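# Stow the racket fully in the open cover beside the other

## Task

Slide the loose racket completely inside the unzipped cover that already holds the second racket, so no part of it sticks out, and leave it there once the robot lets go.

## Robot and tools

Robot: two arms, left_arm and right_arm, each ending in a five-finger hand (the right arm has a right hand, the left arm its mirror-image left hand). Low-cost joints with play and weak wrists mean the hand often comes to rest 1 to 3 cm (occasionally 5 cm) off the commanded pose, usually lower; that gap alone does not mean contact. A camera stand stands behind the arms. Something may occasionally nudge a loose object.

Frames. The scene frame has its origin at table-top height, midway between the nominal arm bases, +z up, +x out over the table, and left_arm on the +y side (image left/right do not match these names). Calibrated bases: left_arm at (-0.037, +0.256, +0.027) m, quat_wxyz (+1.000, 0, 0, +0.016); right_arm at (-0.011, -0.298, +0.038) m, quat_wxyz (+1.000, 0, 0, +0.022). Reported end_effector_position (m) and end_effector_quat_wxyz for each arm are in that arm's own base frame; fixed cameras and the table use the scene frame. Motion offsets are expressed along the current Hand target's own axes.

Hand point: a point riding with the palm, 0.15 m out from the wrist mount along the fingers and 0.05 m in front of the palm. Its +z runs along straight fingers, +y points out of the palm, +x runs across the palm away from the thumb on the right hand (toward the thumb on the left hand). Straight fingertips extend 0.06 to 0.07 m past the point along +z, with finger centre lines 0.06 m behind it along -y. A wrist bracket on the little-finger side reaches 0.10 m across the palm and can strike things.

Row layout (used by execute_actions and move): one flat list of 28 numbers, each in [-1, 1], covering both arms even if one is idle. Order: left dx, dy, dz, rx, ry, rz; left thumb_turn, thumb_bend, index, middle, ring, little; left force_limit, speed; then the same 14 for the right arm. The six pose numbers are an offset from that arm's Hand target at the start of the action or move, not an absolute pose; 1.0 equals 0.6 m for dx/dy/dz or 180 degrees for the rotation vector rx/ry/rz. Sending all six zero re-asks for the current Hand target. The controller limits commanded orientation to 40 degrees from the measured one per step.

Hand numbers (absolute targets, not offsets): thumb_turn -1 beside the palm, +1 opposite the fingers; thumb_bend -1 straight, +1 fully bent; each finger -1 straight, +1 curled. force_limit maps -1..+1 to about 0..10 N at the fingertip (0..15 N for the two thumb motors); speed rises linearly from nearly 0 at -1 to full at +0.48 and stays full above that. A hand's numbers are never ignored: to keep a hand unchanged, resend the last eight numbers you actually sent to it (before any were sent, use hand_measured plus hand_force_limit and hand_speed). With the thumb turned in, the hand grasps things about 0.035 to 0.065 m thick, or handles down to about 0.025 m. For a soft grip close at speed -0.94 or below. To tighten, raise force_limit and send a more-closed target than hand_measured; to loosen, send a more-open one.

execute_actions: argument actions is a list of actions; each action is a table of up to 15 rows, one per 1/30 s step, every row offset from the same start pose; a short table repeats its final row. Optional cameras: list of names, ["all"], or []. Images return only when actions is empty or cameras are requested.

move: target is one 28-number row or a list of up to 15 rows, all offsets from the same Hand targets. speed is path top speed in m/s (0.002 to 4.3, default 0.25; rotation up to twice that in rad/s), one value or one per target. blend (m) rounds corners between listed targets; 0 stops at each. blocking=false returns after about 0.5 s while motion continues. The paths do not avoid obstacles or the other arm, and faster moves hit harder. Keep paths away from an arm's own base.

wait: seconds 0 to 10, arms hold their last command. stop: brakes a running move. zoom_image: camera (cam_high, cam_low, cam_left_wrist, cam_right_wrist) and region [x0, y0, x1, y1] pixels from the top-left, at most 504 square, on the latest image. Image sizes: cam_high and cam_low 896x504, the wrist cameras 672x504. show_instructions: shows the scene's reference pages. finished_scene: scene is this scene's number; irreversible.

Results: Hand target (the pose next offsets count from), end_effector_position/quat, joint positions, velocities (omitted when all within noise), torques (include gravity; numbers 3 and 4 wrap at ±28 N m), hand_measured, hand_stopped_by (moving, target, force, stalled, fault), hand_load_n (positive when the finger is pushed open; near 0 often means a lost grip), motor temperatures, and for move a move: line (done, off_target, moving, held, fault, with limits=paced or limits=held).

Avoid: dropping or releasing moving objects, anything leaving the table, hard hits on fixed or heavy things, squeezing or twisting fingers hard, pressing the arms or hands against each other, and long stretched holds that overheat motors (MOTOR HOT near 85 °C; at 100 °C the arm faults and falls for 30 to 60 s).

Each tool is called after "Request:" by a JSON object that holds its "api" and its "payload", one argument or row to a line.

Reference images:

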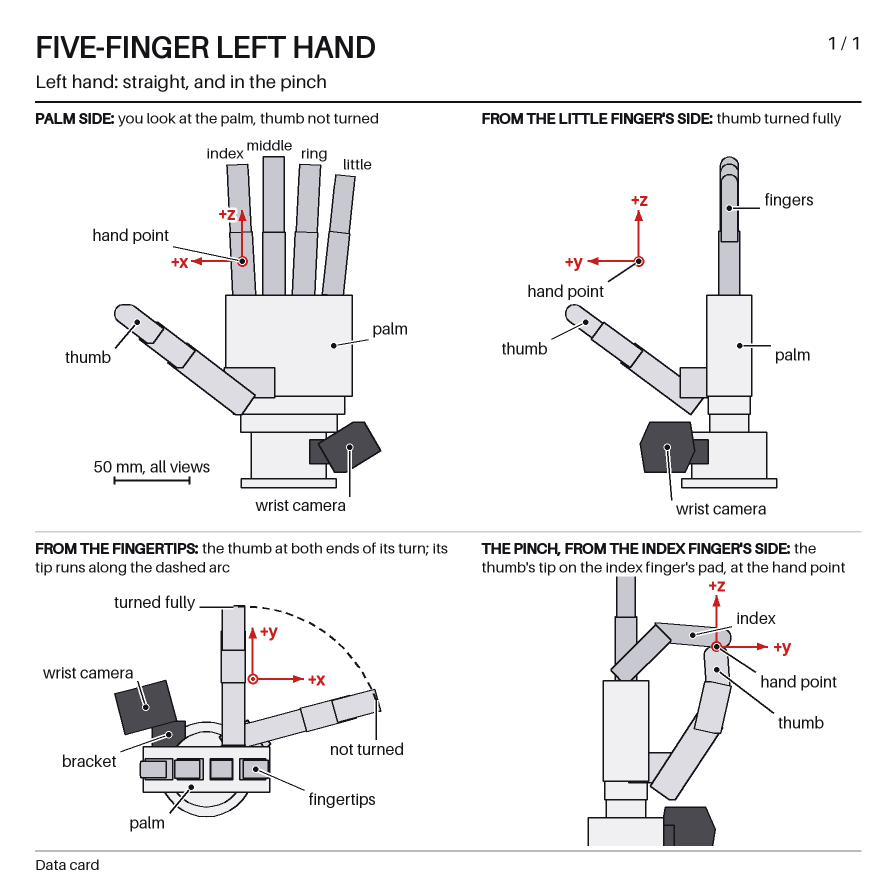

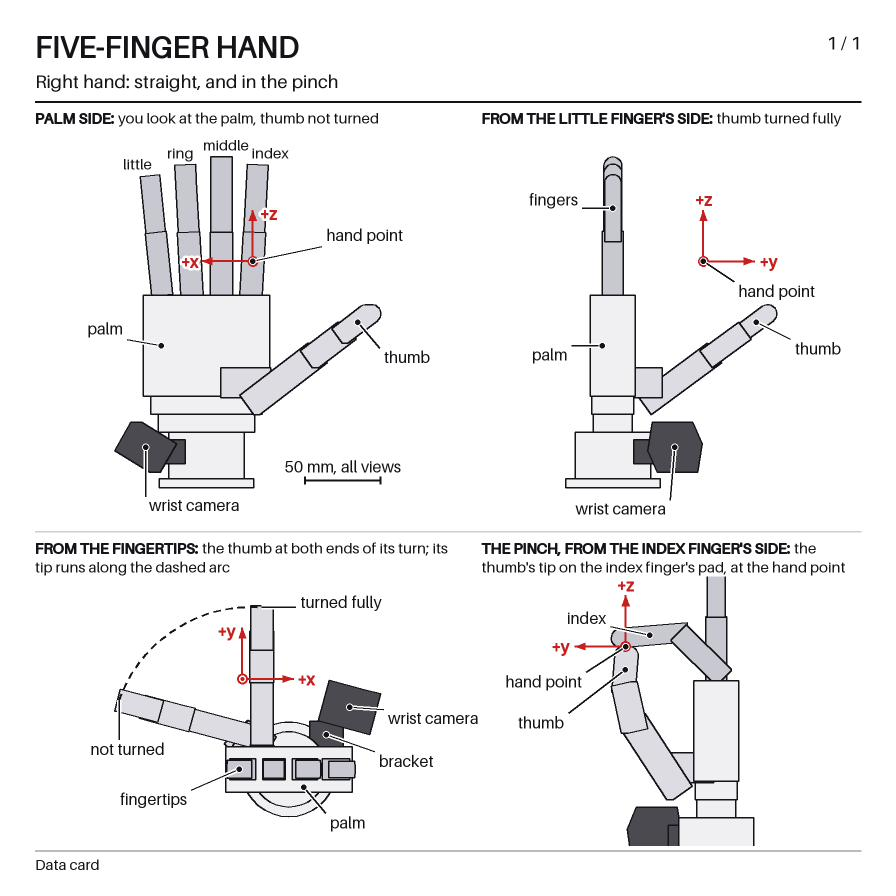

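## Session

Request:
{"api": "execute_actions", "payload": {
  "actions": []
}}

Request:
{"api": "zoom_image", "payload": {
  "camera": "cam_high",
  "region": [300, 130, 640, 330]
}}

Scene clock: 0.00 s.
left_arm: end_effector_position=(+0.3935, -0.4184, +0.0931) hand_measured=(-1.000, -1.000, -1.000, -1.000, -1.000, -1.000) hand_load_n=(+0.0, +0.0, +0.0, +0.0, +0.0, +0.0) hand_stopped_by=(target, target, target, target, target, target) hand_force_limit=0.00 hand_speed=-0.80 end_effector_quat_wxyz=(-0.219, +0.692, -0.661, +0.189) | right_arm: end_effector_position=(+0.3607, -0.1425, +0.2552) hand_measured=(-1.000, -1.000, -1.000, -1.000, -1.000, -1.000) hand_load_n=(+0.0, +0.0, +0.0, +0.0, +0.0, +0.0) hand_stopped_by=(target, target, target, target, target, target) hand_force_limit=0.00 hand_speed=-0.80 end_effector_quat_wxyz=(+0.011, +0.444, +0.896, -0.009)
Joint positions: left_arm=[-0.868 1.697 1.323 -0.834 -0.472 -0.826] | right_arm=[-0.471 1.192 1.232 -1.589 0.019 2.02]
Joint velocities: within noise
Joint torques (N m): no reading
Motor temperatures (°C): left_arm=[26 30 29 26 26 26] | right_arm=[31 27 31 28 27 25]
Heat: left arm: hottest shoulder 30 °C; right arm: hottest waist 31 °C.
Hand target: left_arm +0.4009, -0.4272, +0.1088; -0.217, +0.693, -0.656, +0.206 | right_arm +0.3671, -0.1456, +0.2722; +0.031, +0.444, +0.896, -0.010

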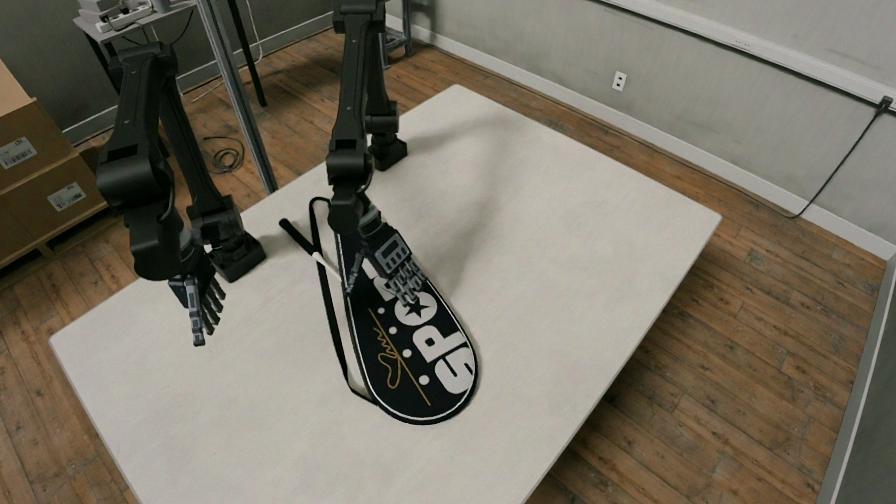

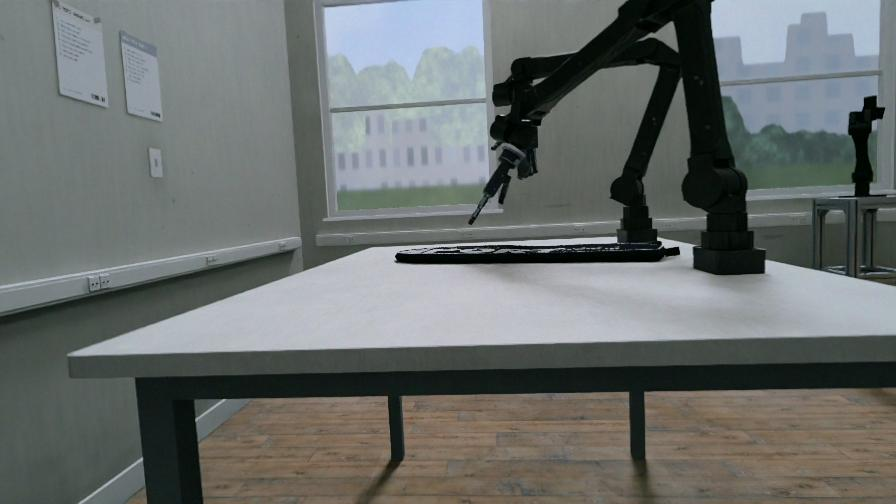

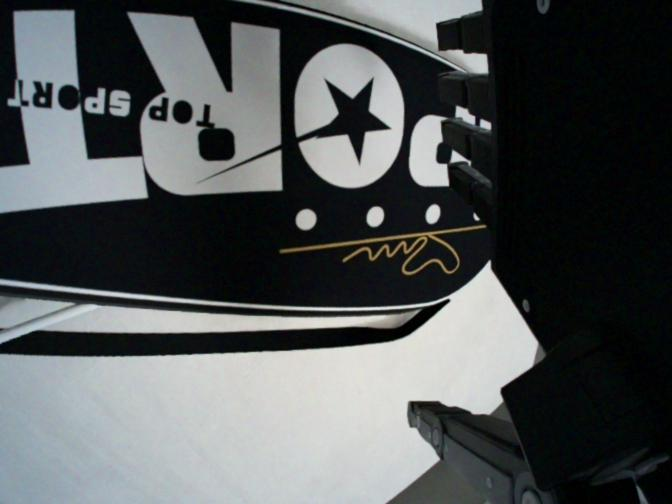

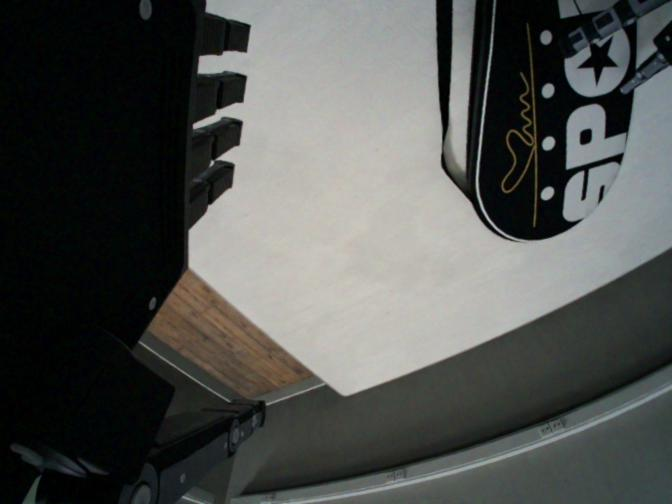

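Scaled by 1.482 from the camera's 896x504 image, which has a finer 1280x720 frame.

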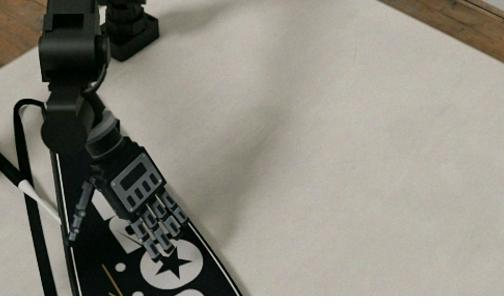

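Request:
{"api": "move", "payload": {
  "target": [-0.789,-0.285,-0.191,0,-0.171,-0.246,-1,-1,-1,-1,-1,-1,0,-0.8, 0,0,0,0,0,0,-1,-1,-1,-1,-1,-1,0,-0.8],
  "cameras": ["all"],
  "speed": 0.35
}}

Request:
{"api": "zoom_image", "payload": {
  "camera": "cam_high",
  "region": [260, 170, 400, 310]
}}

Request:
{"api": "zoom_image", "payload": {
  "camera": "cam_high",
  "region": [320, 270, 500, 440]
}}

Scene clock: 70.60 s.
left_arm: end_effector_position=(+0.4385, +0.0490, +0.2744) hand_measured=(-1.000, -1.000, -1.000, -1.000, -1.000, -1.000) hand_load_n=(+0.0, +0.0, +0.0, +0.0, +0.0, +0.0) hand_stopped_by=(target, target, target, target, target, target) hand_force_limit=0.00 hand_speed=-0.80 end_effector_quat_wxyz=(-0.281, +0.918, -0.270, +0.066) | right_arm: end_effector_position=(+0.3607, -0.1425, +0.2552) hand_measured=(-1.000, -1.000, -1.000, -1.000, -1.000, -1.000) hand_load_n=(+0.0, +0.0, +0.0, +0.0, +0.0, -0.5) hand_stopped_by=(target, target, target, target, target, target) hand_force_limit=0.00 hand_speed=-0.80 end_effector_quat_wxyz=(+0.011, +0.444, +0.896, -0.009)
Joint positions: left_arm=[0.037 1.289 1.36 -1.305 -0.49 -0.877] | right_arm=[-0.471 1.192 1.232 -1.589 0.019 2.02]
Joint torques (N m): left_arm=[1.26 -9.23 13.34 0.17 -0.16 0.16] | right_arm=[-0.21 -6.01 9.65 -0.05 0 0.13]
Heat: left arm: hottest shoulder 33 °C; right arm: hottest elbow 35 °C.
Hand target: left_arm +0.4499, +0.0499, +0.3001; -0.287, +0.915, -0.270, +0.085 | right_arm +0.3671, -0.1456, +0.2722; +0.031, +0.444, +0.896, -0.010
Off the commanded pose: left_arm 0.028 m, 2 deg | right_arm 0.018 m, 2 deg.
move: off_target (left_arm, right_arm)

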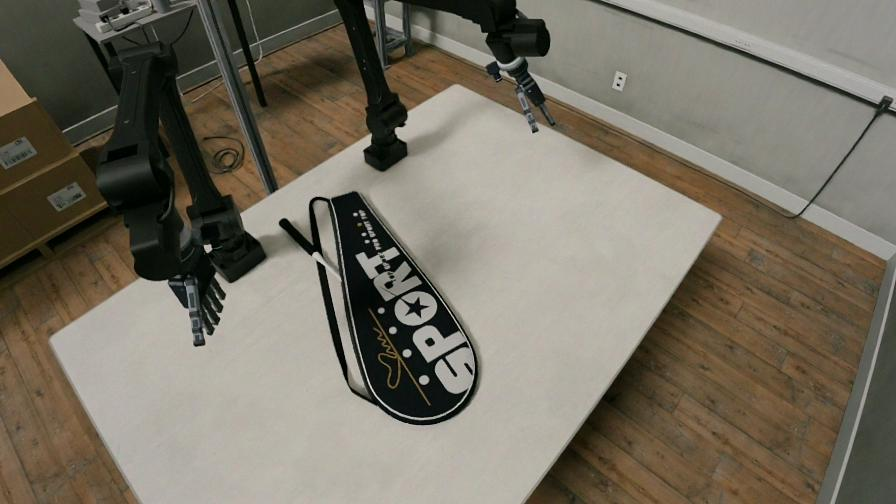

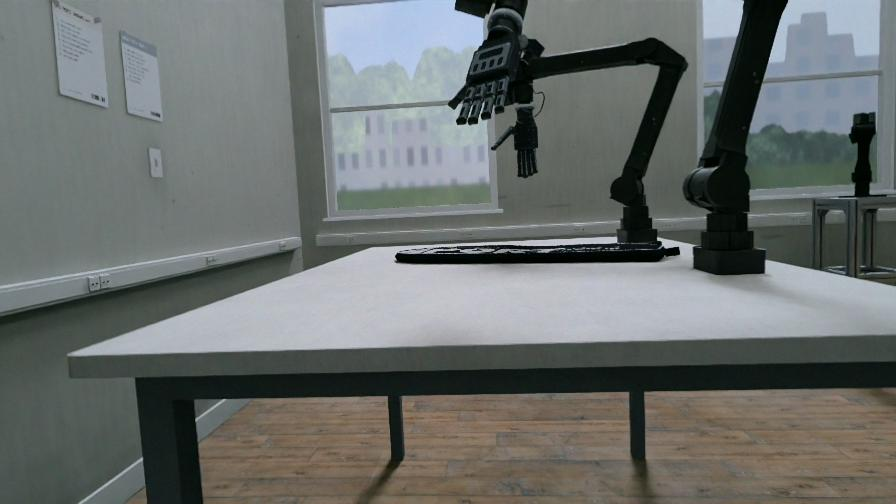

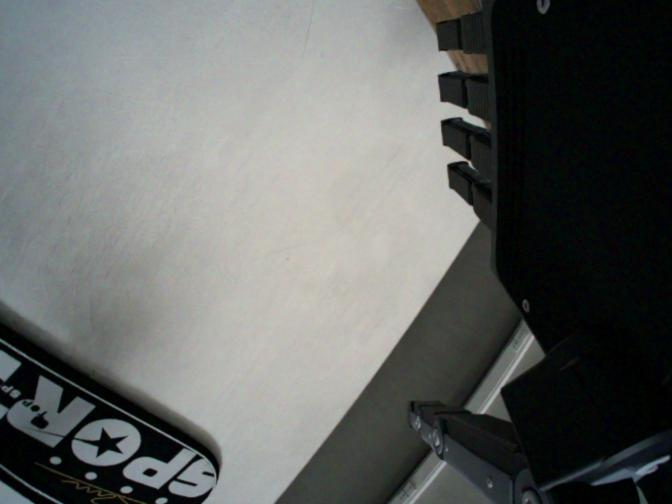

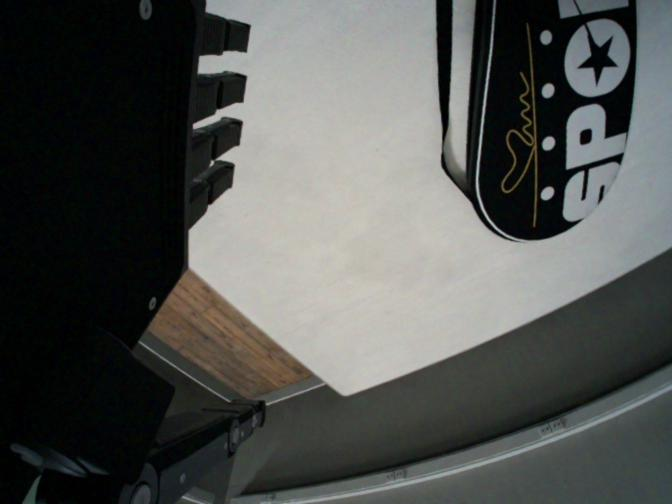

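Scaled by 3.600 from the camera's 896x504 image, which has a finer 1280x720 frame.

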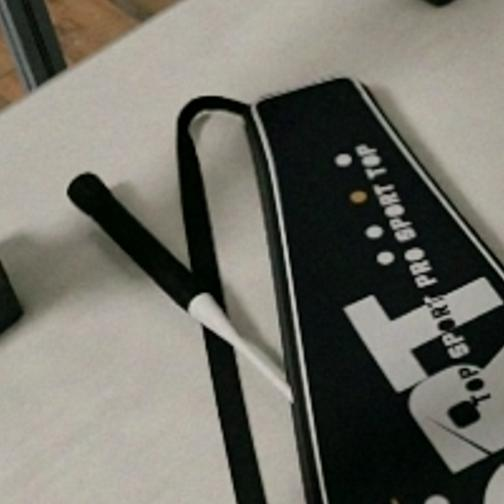

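Scaled by 2.800 from the camera's 896x504 image, which has a finer 1280x720 frame.

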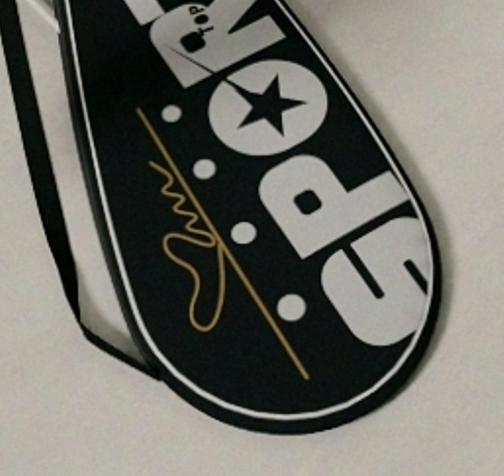

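Request:
{"api": "move", "payload": {
  "target": [
    [0,0,0,0,0,0,-1,-1,-1,-1,-1,-1,0,-0.8, 0.147,-0.0143,-0.0097,0,0,-0.611,-1,-1,-1,-1,-1,-1,0,-0.8],
    [0,0,0,0,0,0,-1,-1,-1,-1,-1,-1,0,-0.8, 0.162,-0.0165,0.224,0,0,0.7766,-1,-1,-1,-1,-1,-1,0,-0.8]
  ],
  "cameras": ["all"],
  "speed": 0.5,
  "blend": 0.03
}}

Scene clock: 107.80 s.
left_arm: end_effector_position=(+0.4385, +0.0490, +0.2744) hand_measured=(-1.000, -1.000, -1.000, -1.000, -1.000, -1.000) hand_load_n=(-0.5, +0.0, +0.0, +0.0, +0.0, +0.0) hand_stopped_by=(target, target, target, target, target, target) hand_force_limit=0.00 hand_speed=-0.80 end_effector_quat_wxyz=(-0.281, +0.918, -0.270, +0.066) | right_arm: end_effector_position=(+0.3027, -0.0815, +0.1269) hand_measured=(-1.000, -1.000, -1.000, -1.000, -1.000, -1.000) hand_load_n=(+0.0, +0.0, -0.5, +0.0, +0.0, +0.0) hand_stopped_by=(target, target, target, target, target, target) hand_force_limit=0.00 hand_speed=-0.80 end_effector_quat_wxyz=(+0.022, +0.993, -0.116, +0.008)
Joint positions: left_arm=[0.037 1.289 1.36 -1.305 -0.49 -0.877] | right_arm=[-0.06 1.288 0.968 -1.237 0.045 -1.399]
Joint torques (N m): left_arm=[1.32 -9.17 13.34 0.2 -0.16 0.16] | right_arm=[0.5 -7.77 6.75 0.42 -0.05 0.03]
Motor temperatures (°C): left_arm=[26 32 40 26 27 26] | right_arm=[30 28 37 27 27 25]
Heat: left arm: hottest elbow 40 °C; right arm: hottest elbow 37 °C.
Hand target: left_arm +0.4499, +0.0499, +0.3001; -0.287, +0.915, -0.270, +0.085 | right_arm +0.3068, -0.0804, +0.1318; +0.020, +0.994, -0.109, +0.026
Off the commanded pose: left_arm 0.028 m, 2 deg | right_arm 0.007 m, 2 deg.
move: off_target (left_arm)

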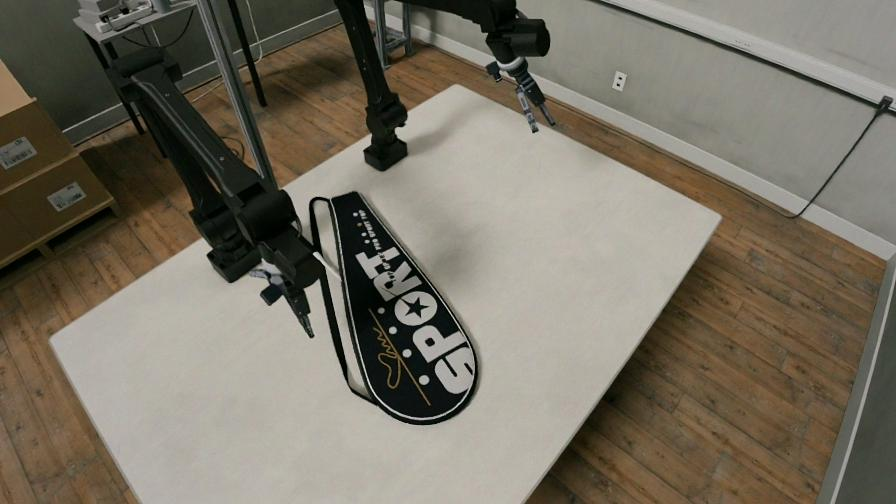

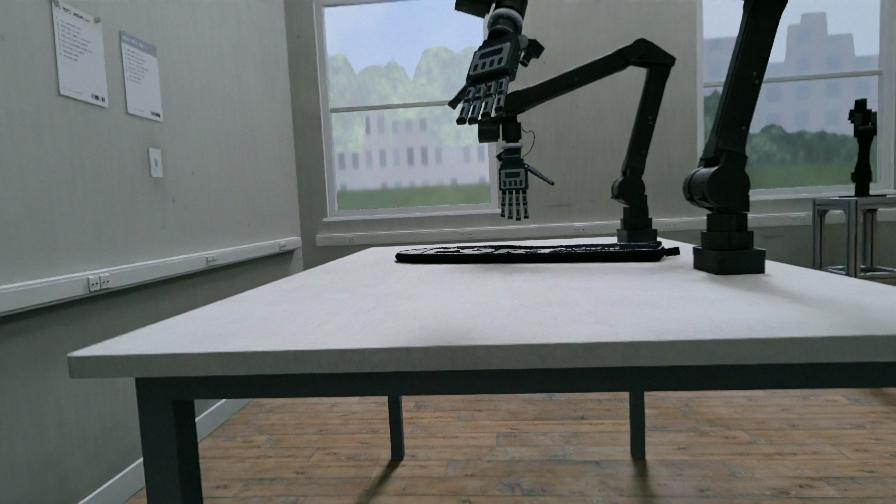

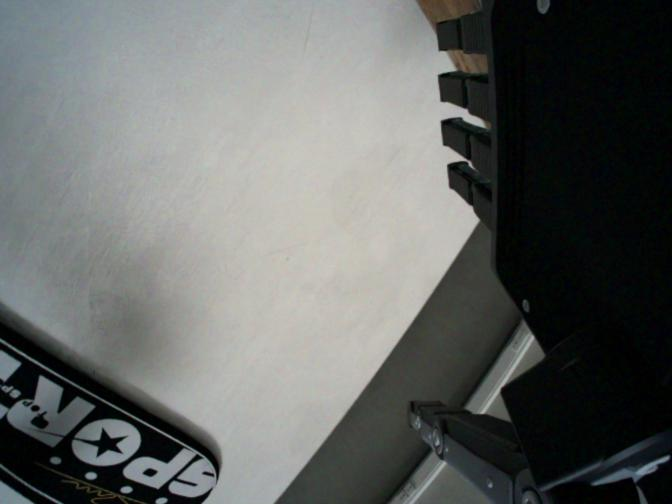

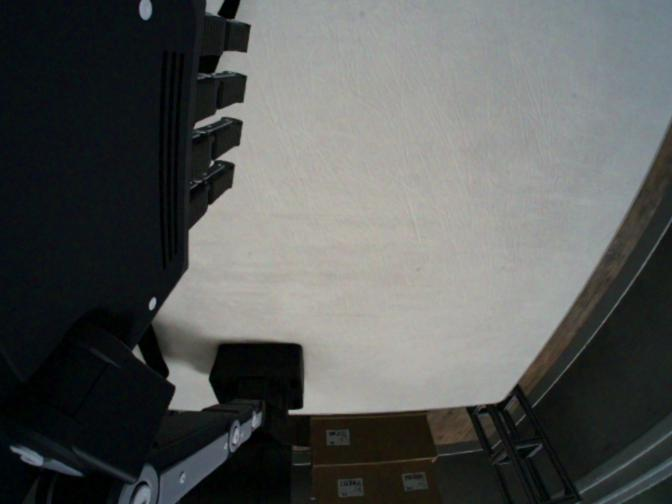

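Request:
{"api": "execute_actions", "payload": {
  "actions": []
}}

Scene clock: 125.67 s.
left_arm: end_effector_position=(+0.4385, +0.0490, +0.2744) hand_measured=(-1.000, -1.000, -1.000, -1.000, -1.000, -1.000) hand_load_n=(+0.0, +0.0, +0.0, +0.0, +0.0, +0.0) hand_stopped_by=(target, target, target, target, target, target) hand_force_limit=0.00 hand_speed=-0.80 end_effector_quat_wxyz=(-0.281, +0.918, -0.270, +0.066) | right_arm: end_effector_position=(+0.3027, -0.0815, +0.1269) hand_measured=(-1.000, -1.000, -1.000, -1.000, -1.000, -1.000) hand_load_n=(+0.0, +0.0, +0.0, +0.0, +0.0, +0.0) hand_stopped_by=(target, target, target, target, target, target) hand_force_limit=0.00 hand_speed=-0.80 end_effector_quat_wxyz=(+0.022, +0.993, -0.116, +0.008)
Joint positions: left_arm=[0.037 1.289 1.36 -1.305 -0.49 -0.877] | right_arm=[-0.06 1.288 0.968 -1.237 0.045 -1.4]
Joint velocities: within noise
Joint torques (N m): left_arm=[1.38 -9.17 13.31 0.18 -0.16 0.16] | right_arm=[0.44 -7.71 6.75 0.43 -0.05 0.03]
Motor temperatures (°C): left_arm=[26 32 41 26 27 26] | right_arm=[30 28 37 27 26 25]
Heat: left arm: hottest elbow 41 °C; right arm: hottest elbow 37 °C.
Hand target: left_arm +0.4499, +0.0499, +0.3001; -0.287, +0.915, -0.270, +0.085 | right_arm +0.3068, -0.0804, +0.1318; +0.020, +0.994, -0.109, +0.026
Off the commanded pose: left_arm 0.028 m, 2 deg | right_arm 0.007 m, 2 deg.

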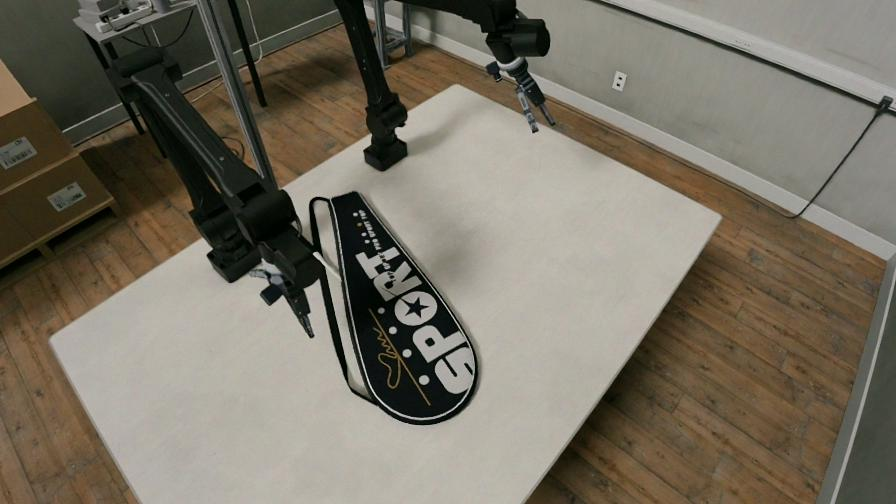

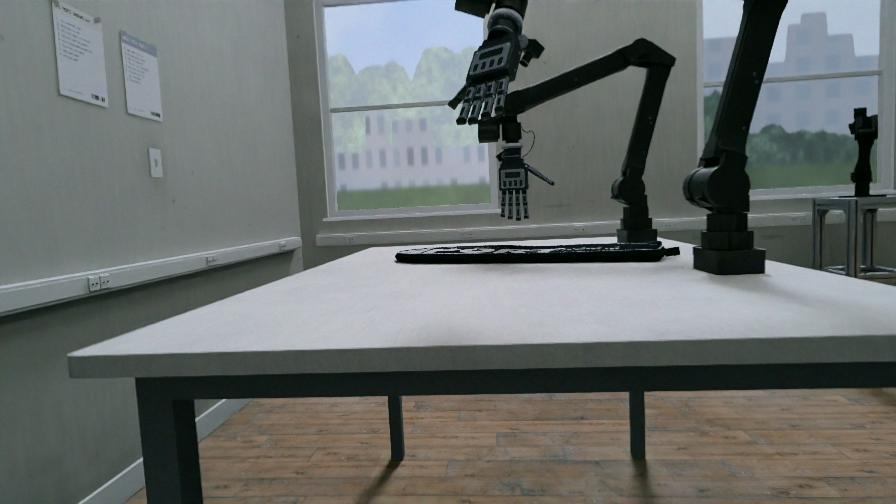

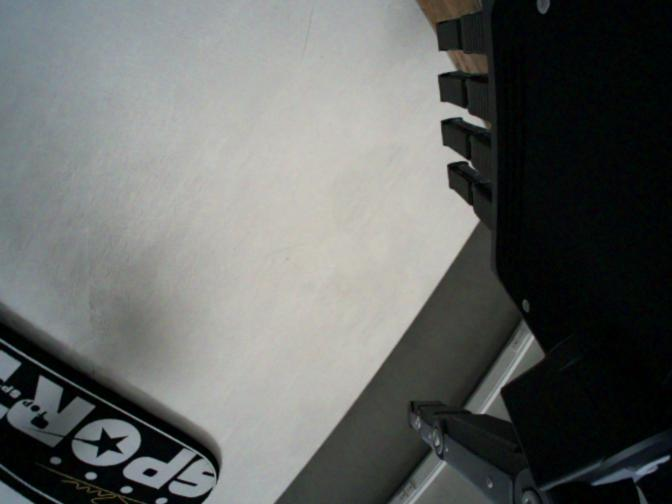

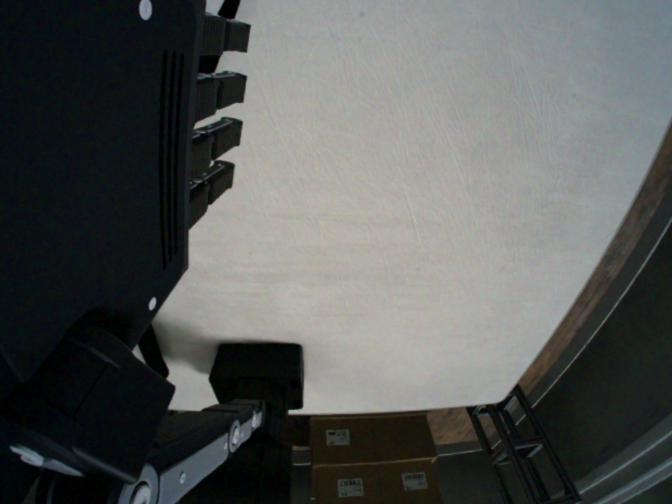

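Request:
{"api": "move", "payload": {
  "target": [
    [0,0,0,0,0,0,-1,-1,-1,-1,-1,-1,0,-0.8,0.0867,0.0063,0.005,0,0,0,-1,-1,-1,-1,-1,-1,0,-0.8],
    [0,0,0,0,0,0,-1,-1,-1,-1,-1,-1,0,-0.8,0.0792,0.0017,0.1384,0,0,0,-1,-1,-1,-1,-1,-1,0,-0.8]
  ],
  "speed": 0.12,
  "cameras": ["cam_high","cam_right_wrist"]
}}

Scene clock: 146.10 s.
left_arm: end_effector_position=(+0.4385, +0.0490, +0.2744) hand_measured=(-1.000, -1.000, -1.000, -1.000, -1.000, -1.000) hand_load_n=(+0.0, +0.0, +0.0, +0.0, +0.0, +0.0) hand_stopped_by=(target, target, target, target, target, target) hand_force_limit=0.00 hand_speed=-0.80 end_effector_quat_wxyz=(-0.281, +0.918, -0.270, +0.066) | right_arm: end_effector_position=(+0.3539, -0.0883, +0.0540) hand_measured=(-1.000, -1.000, -1.000, -1.000, -1.000, -1.000) hand_load_n=(+0.0, +0.0, +0.0, +0.0, +0.0, +0.0) hand_stopped_by=(target, target, target, target, target, target) hand_force_limit=0.00 hand_speed=-0.80 end_effector_quat_wxyz=(+0.021, +0.994, -0.104, +0.021)
Joint positions: left_arm=[0.037 1.289 1.36 -1.305 -0.49 -0.877] | right_arm=[-0.068 1.486 0.957 -1.002 0.043 -1.431]
Joint torques (N m): left_arm=[1.32 -9.17 13.35 0.18 -0.16 0.15] | right_arm=[-1.44 -7.53 6.34 0.47 -0.05 0.03]
Heat: left arm: hottest elbow 42 °C; right arm: hottest elbow 36 °C.
Hand target: left_arm +0.4499, +0.0499, +0.3001; -0.287, +0.915, -0.270, +0.085 | right_arm +0.3569, -0.0954, +0.0516; +0.020, +0.994, -0.109, +0.026
Off the commanded pose: left_arm 0.028 m, 2 deg | right_arm 0.008 m, 1 deg.
move: off_target (left_arm)
Images, in order (width x height): cam_high 896x504, cam_right_wrist 672x504.

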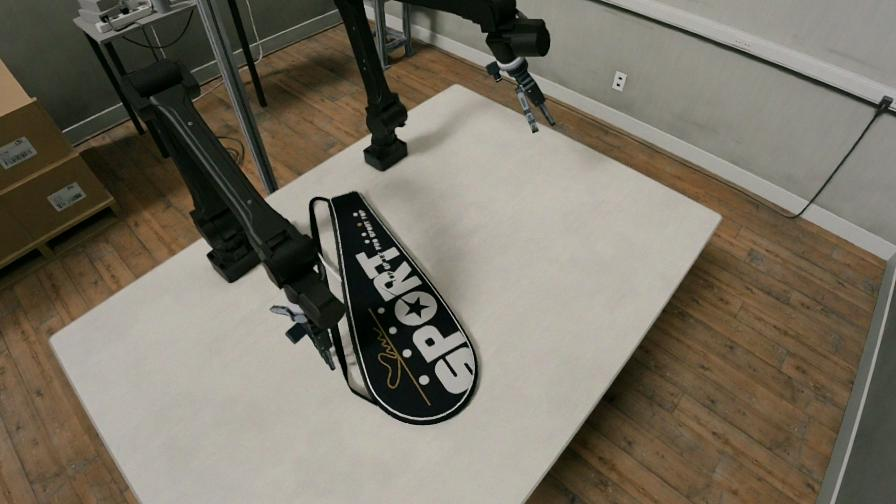

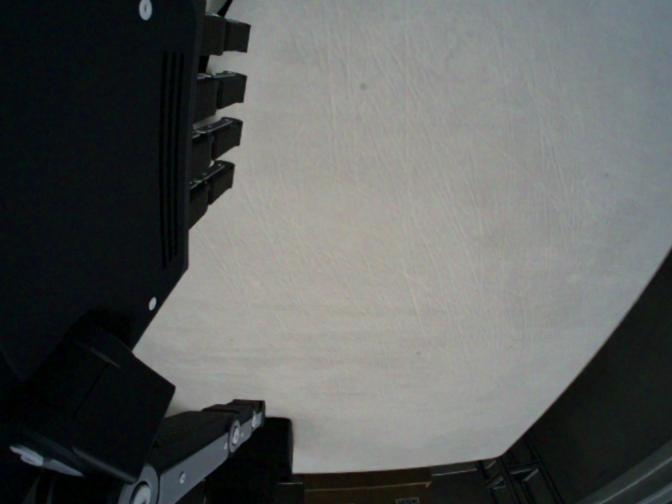

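Request:
{"api": "move", "payload": {
  "target": [0,0,0,0,0,0,-1,-1,-1,-1,-1,-1,0,-0.8,-0.0028,-0.2340,0.0036,0,0,0,-1,-1,-1,-1,-1,-1,0,-0.8],
  "speed": 0.08,
  "cameras": ["cam_high","cam_right_wrist"]
}}

Scene clock: 153.30 s.
left_arm: end_effector_position=(+0.4385, +0.0490, +0.2744) hand_measured=(-1.000, -1.000, -1.000, -1.000, -1.000, -1.000) hand_load_n=(-0.5, +0.0, +0.0, +0.0, +0.0, +0.0) hand_stopped_by=(target, target, target, target, target, target) hand_force_limit=0.00 hand_speed=-0.80 end_effector_quat_wxyz=(-0.281, +0.918, -0.270, +0.066) | right_arm: end_effector_position=(+0.3623, +0.0263, +0.0356) hand_measured=(-1.000, -1.000, -1.000, -1.000, -1.000, -1.000) hand_load_n=(+0.0, +0.0, +0.0, -1.0, -0.5, -0.5) hand_stopped_by=(target, target, target, target, target, target) hand_force_limit=0.00 hand_speed=-0.80 end_effector_quat_wxyz=(+0.028, +0.993, -0.115, +0.007)
Joint positions: left_arm=[0.037 1.289 1.36 -1.305 -0.49 -0.877] | right_arm=[0.218 1.583 1.008 -1.002 0.058 -1.122]
Joint torques (N m): left_arm=[1.26 -9.23 13.34 0.17 -0.16 0.16] | right_arm=[1.44 -7.65 10.14 -0.12 -0.1 0.22]
Heat: left arm: hottest elbow 42 °C; right arm: hottest elbow 36 °C.
Hand target: left_arm +0.4499, +0.0499, +0.3001; -0.287, +0.915, -0.270, +0.085 | right_arm +0.3859, +0.0419, +0.0446; +0.020, +0.994, -0.109, +0.026
Off the commanded pose: left_arm 0.028 m, 2 deg | right_arm 0.030 m, 3 deg.
move: off_target (left_arm, right_arm)
Images, in order (width x height): cam_high 896x504, cam_right_wrist 672x504.

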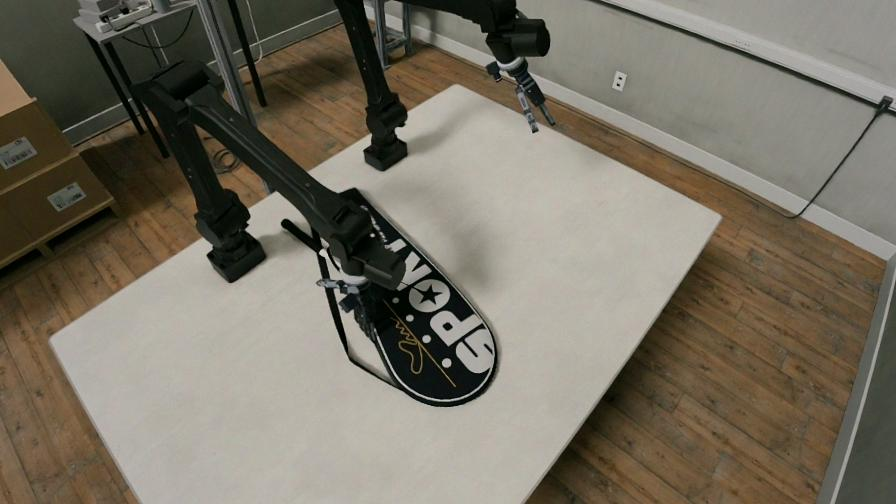

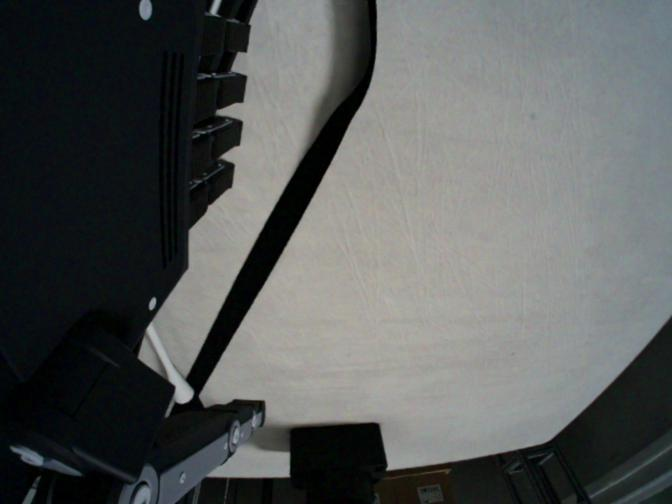

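Request:
{"api": "move", "payload": {
  "target": [0,0,0,0,0,0,-1,-1,-1,-1,-1,-1,0,-0.8,-0.0023,-0.1695,-0.026,0,0,0,-1,-1,-1,-1,-1,-1,0,-0.8],
  "speed": 0.08,
  "cameras": ["cam_high","cam_right_wrist"]
}}

Scene clock: 164.13 s.
left_arm: end_effector_position=(+0.4385, +0.0490, +0.2744) hand_measured=(-1.000, -1.000, -1.000, -1.000, -1.000, -1.000) hand_load_n=(+0.0, +0.0, +0.0, +0.0, +0.0, +0.0) hand_stopped_by=(target, target, target, target, target, target) hand_force_limit=0.00 hand_speed=-0.80 end_effector_quat_wxyz=(-0.281, +0.918, -0.270, +0.066) | right_arm: end_effector_position=(+0.3875, +0.1236, +0.0433) hand_measured=(-1.000, -1.000, -1.000, -1.000, -1.000, -1.000) hand_load_n=(+0.5, +0.0, +0.0, -0.5, -0.5, +0.0) hand_stopped_by=(target, target, target, target, target, target) hand_force_limit=0.00 hand_speed=-0.80 end_effector_quat_wxyz=(+0.030, +0.993, -0.114, +0.009)
Joint positions: left_arm=[0.037 1.289 1.36 -1.305 -0.49 -0.877] | right_arm=[0.412 1.698 1.18 -1.067 0.061 -0.93]
Joint torques (N m): left_arm=[1.26 -9.17 13.34 0.18 -0.15 0.16] | right_arm=[1.08 -9.58 10.76 -0.59 0.03 0.22]
Heat: left arm: hottest elbow 42 °C; right arm: hottest elbow 37 °C.
Hand target: left_arm +0.4499, +0.0499, +0.3001; -0.287, +0.915, -0.270, +0.085 | right_arm +0.4059, +0.1421, +0.0567; +0.020, +0.994, -0.109, +0.026
Off the commanded pose: left_arm 0.028 m, 2 deg | right_arm 0.029 m, 2 deg.
move: off_target (left_arm, right_arm)
Images, in order (width x height): cam_high 896x504, cam_right_wrist 672x504.

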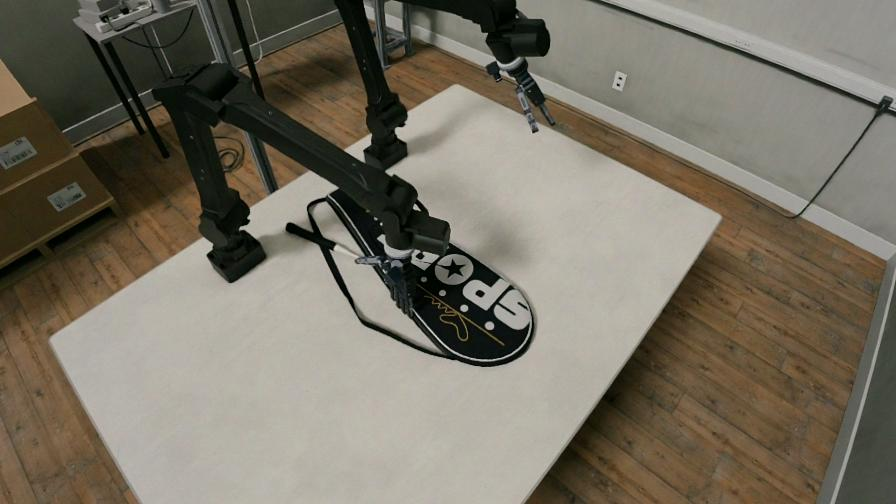

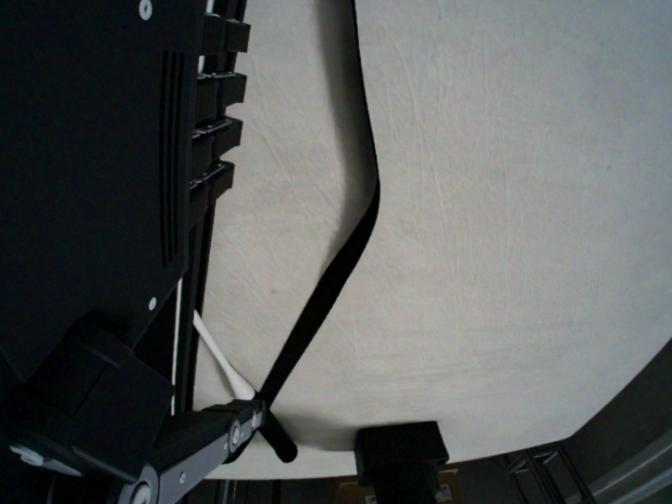

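Request:
{"api": "move", "payload": {
  "target": [
    [0,0,0,0,0,0,-1,-1,-1,-1,-1,-1,0,-0.8,-0.0181,0.0724,0.0015,0,0,0,-1,-1,-1,-1,-1,-1,0,-0.8],
    [0,0,0,0,0,0,-1,-1,-1,-1,-1,-1,0,-0.8,-0.0729,0.0878,0.0039,0,0,0,-1,-1,-1,-1,-1,-1,0,-0.8],
    [0,0,0,0,0,0,-1,-1,-1,-1,-1,-1,0,-0.8,-0.0481,-0.1911,-0.0059,0.0025,0.0015,-0.0444,-1,-1,-1,-1,-1,-1,0,-0.8]
  ],
  "speed": 0.08,
  "cameras": ["cam_high","cam_right_wrist"]
}}

Scene clock: 193.50 s.
left_arm: end_effector_position=(+0.4385, +0.0490, +0.2744) hand_measured=(-1.000, -1.000, -1.000, -1.000, -1.000, -1.000) hand_load_n=(+0.0, +0.0, +0.0, -0.5, +0.0, +0.0) hand_stopped_by=(target, target, target, target, target, target) hand_force_limit=0.00 hand_speed=-0.80 end_effector_quat_wxyz=(-0.281, +0.918, -0.270, +0.066) | right_arm: end_effector_position=(+0.3878, +0.2370, +0.0414) hand_measured=(-1.000, -1.000, -1.000, -1.000, -1.000, -1.000) hand_load_n=(+0.0, -0.5, -0.5, -0.5, +0.0, +0.0) hand_stopped_by=(target, target, target, target, target, target) hand_force_limit=0.00 hand_speed=-0.80 end_effector_quat_wxyz=(+0.032, +0.999, -0.042, +0.010)
Joint positions: left_arm=[0.037 1.289 1.36 -1.305 -0.49 -0.877] | right_arm=[0.632 1.824 1.35 -1.122 0.062 -0.855]
Joint torques (N m): left_arm=[1.32 -9.23 13.34 0.2 -0.15 0.16] | right_arm=[1.03 -11.11 11.15 -0.5 0.04 0.26]
Heat: left arm: hottest elbow 43 °C; right arm: hottest elbow 40 °C.
Hand target: left_arm +0.4499, +0.0499, +0.3001; -0.287, +0.915, -0.270, +0.085 | right_arm +0.4024, +0.2603, +0.0548; +0.018, +0.999, -0.039, +0.027
Off the commanded pose: left_arm 0.028 m, 2 deg | right_arm 0.031 m, 3 deg.
move: off_target (left_arm, right_arm)
Images, in order (width x height): cam_high 896x504, cam_right_wrist 672x504.

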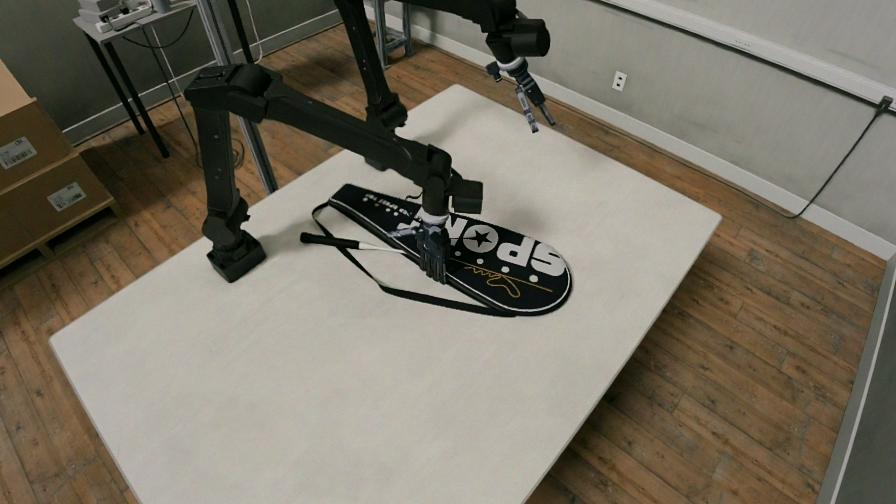

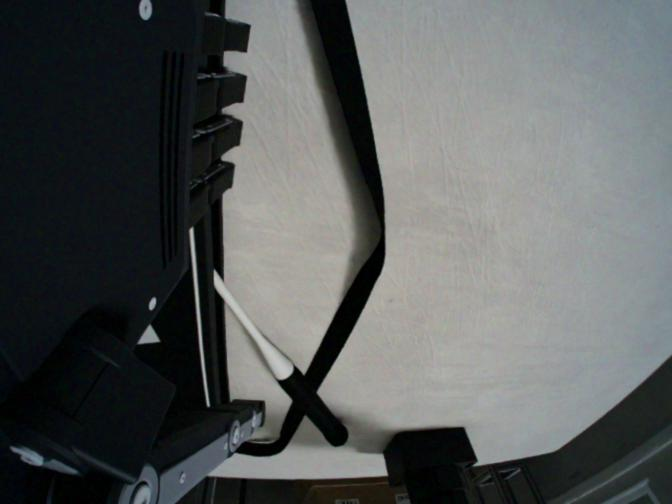

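Request:
{"api": "move", "payload": {
  "target": [
    [0,0,0,0,0,0,-1,-1,-1,-1,-1,-1,0,-0.8,0.0058,0.0748,0.0028,0,0,0,-1,-1,-1,-1,-1,-1,0,-0.8],
    [0,0,0,0,0,0,-1,-1,-1,-1,-1,-1,0,-0.8,-0.1025,0.0917,0.0022,0,0,0,-1,-1,-1,-1,-1,-1,0,-0.8],
    [0,0,0,0,0,0,-1,-1,-1,-1,-1,-1,0,-0.8,-0.0372,-0.1922,-0.0105,0.0025,0.0015,-0.0443,-1,-1,-1,-1,-1,-1,0,-0.8]
  ],
  "speed": 0.08,
  "cameras": ["cam_high","cam_right_wrist"]
}}

Scene clock: 225.90 s.
left_arm: end_effector_position=(+0.4385, +0.0490, +0.2744) hand_measured=(-1.000, -1.000, -1.000, -1.000, -1.000, -1.000) hand_load_n=(+0.0, +0.0, +0.0, +0.0, +0.0, +0.0) hand_stopped_by=(target, target, target, target, target, target) hand_force_limit=0.00 hand_speed=-0.80 end_effector_quat_wxyz=(-0.281, +0.918, -0.270, +0.066) | right_arm: end_effector_position=(+0.3804, +0.3508, +0.0425) hand_measured=(-1.000, -1.000, -1.000, -1.000, -1.000, -1.000) hand_load_n=(+0.0, +0.0, -0.5, -1.0, +0.0, +0.0) hand_stopped_by=(target, target, target, target, target, target) hand_force_limit=0.00 hand_speed=-0.80 end_effector_quat_wxyz=(+0.033, +0.999, +0.027, +0.012)
Joint positions: left_arm=[0.037 1.289 1.36 -1.305 -0.49 -0.877] | right_arm=[0.813 1.979 1.591 -1.213 0.063 -0.811]
Joint torques (N m): left_arm=[1.38 -9.23 13.33 0.17 -0.16 0.16] | right_arm=[1.08 -12.86 11.63 -0.47 0.04 0.25]
Heat: left arm: hottest elbow 43 °C; right arm: hottest elbow 40 °C.
Hand target: left_arm +0.4499, +0.0499, +0.3001; -0.287, +0.915, -0.270, +0.085 | right_arm +0.3891, +0.3772, +0.0560; +0.016, +0.999, +0.031, +0.028
Off the commanded pose: left_arm 0.028 m, 2 deg | right_arm 0.031 m, 3 deg.
move: off_target (left_arm, right_arm)
Images, in order (width x height): cam_high 896x504, cam_right_wrist 672x504.

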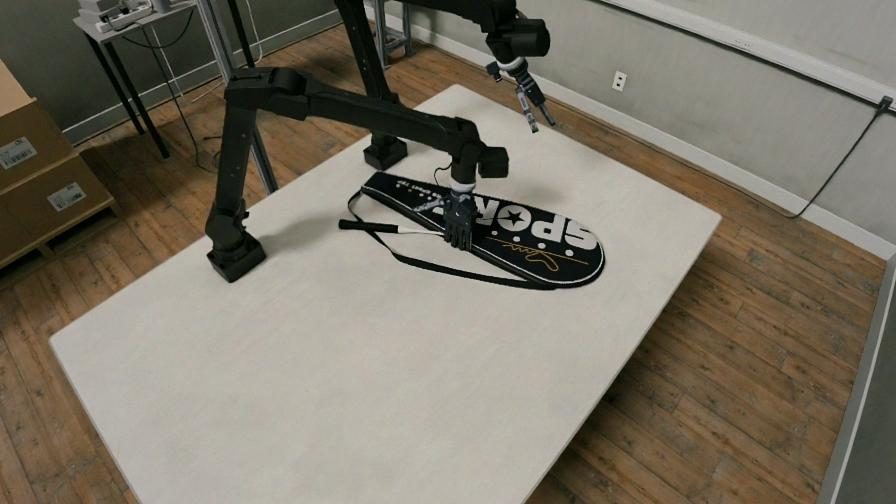

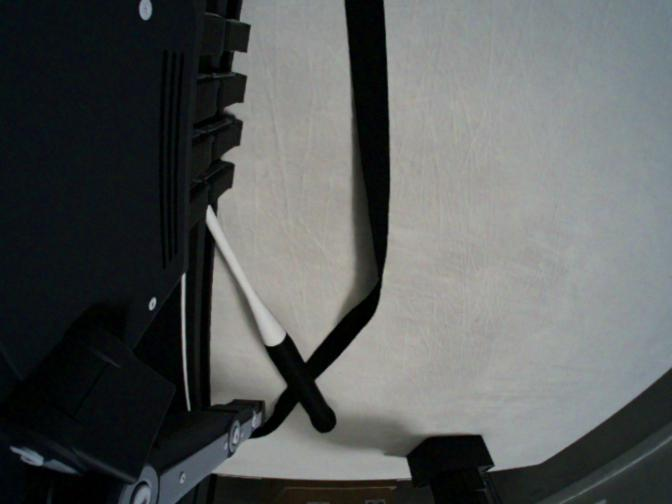

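Request:
{"api": "move", "payload": {
  "target": [0,0,0,0,0,0,-1,-1,-1,-1,-1,-1,0,-0.8,0.0054,-0.0865,-0.0026,0,0,0,-1,-1,-1,-1,-1,-1,0,-0.8],
  "speed": 0.08,
  "cameras": ["cam_high","cam_right_wrist"]
}}

Scene clock: 237.83 s.
left_arm: end_effector_position=(+0.4385, +0.0490, +0.2744) hand_measured=(-1.000, -1.000, -1.000, -1.000, -1.000, -1.000) hand_load_n=(+0.0, +0.0, +0.0, +0.0, +0.0, +0.0) hand_stopped_by=(target, target, target, target, target, target) hand_force_limit=0.00 hand_speed=-0.80 end_effector_quat_wxyz=(-0.281, +0.918, -0.270, +0.066) | right_arm: end_effector_position=(+0.3844, +0.4028, +0.0428) hand_measured=(-1.000, -1.000, -1.000, -1.000, -1.000, -1.000) hand_load_n=(+0.0, +0.0, -1.0, -0.5, +0.0, +0.0) hand_stopped_by=(target, target, target, target, target, target) hand_force_limit=0.00 hand_speed=-0.80 end_effector_quat_wxyz=(+0.033, +0.999, +0.027, +0.014)
Joint positions: left_arm=[0.037 1.289 1.36 -1.305 -0.49 -0.877] | right_arm=[0.866 2.083 1.763 -1.282 0.065 -0.758]
Joint torques (N m): left_arm=[1.32 -9.23 13.35 0.18 -0.16 0.16] | right_arm=[1.26 -13.92 11.77 -0.49 -0.01 0.27]
Heat: left arm: hottest elbow 44 °C; right arm: hottest elbow 41 °C.
Hand target: left_arm +0.4499, +0.0499, +0.3001; -0.287, +0.915, -0.270, +0.085 | right_arm +0.3891, +0.4292, +0.0560; +0.016, +0.999, +0.031, +0.028
Off the commanded pose: left_arm 0.028 m, 2 deg | right_arm 0.030 m, 3 deg.
move: off_target (left_arm, right_arm)
Images, in order (width x height): cam_high 896x504, cam_right_wrist 672x504.

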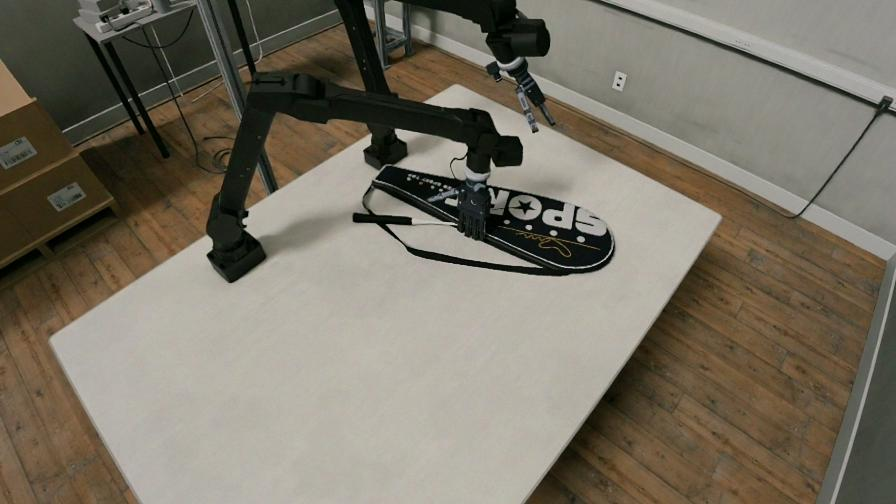

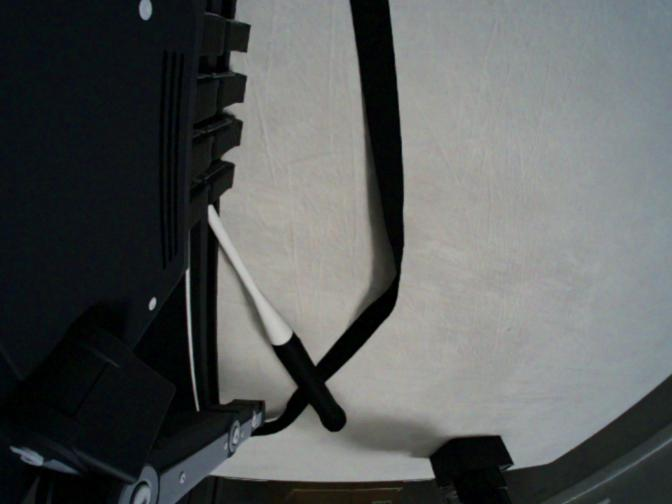

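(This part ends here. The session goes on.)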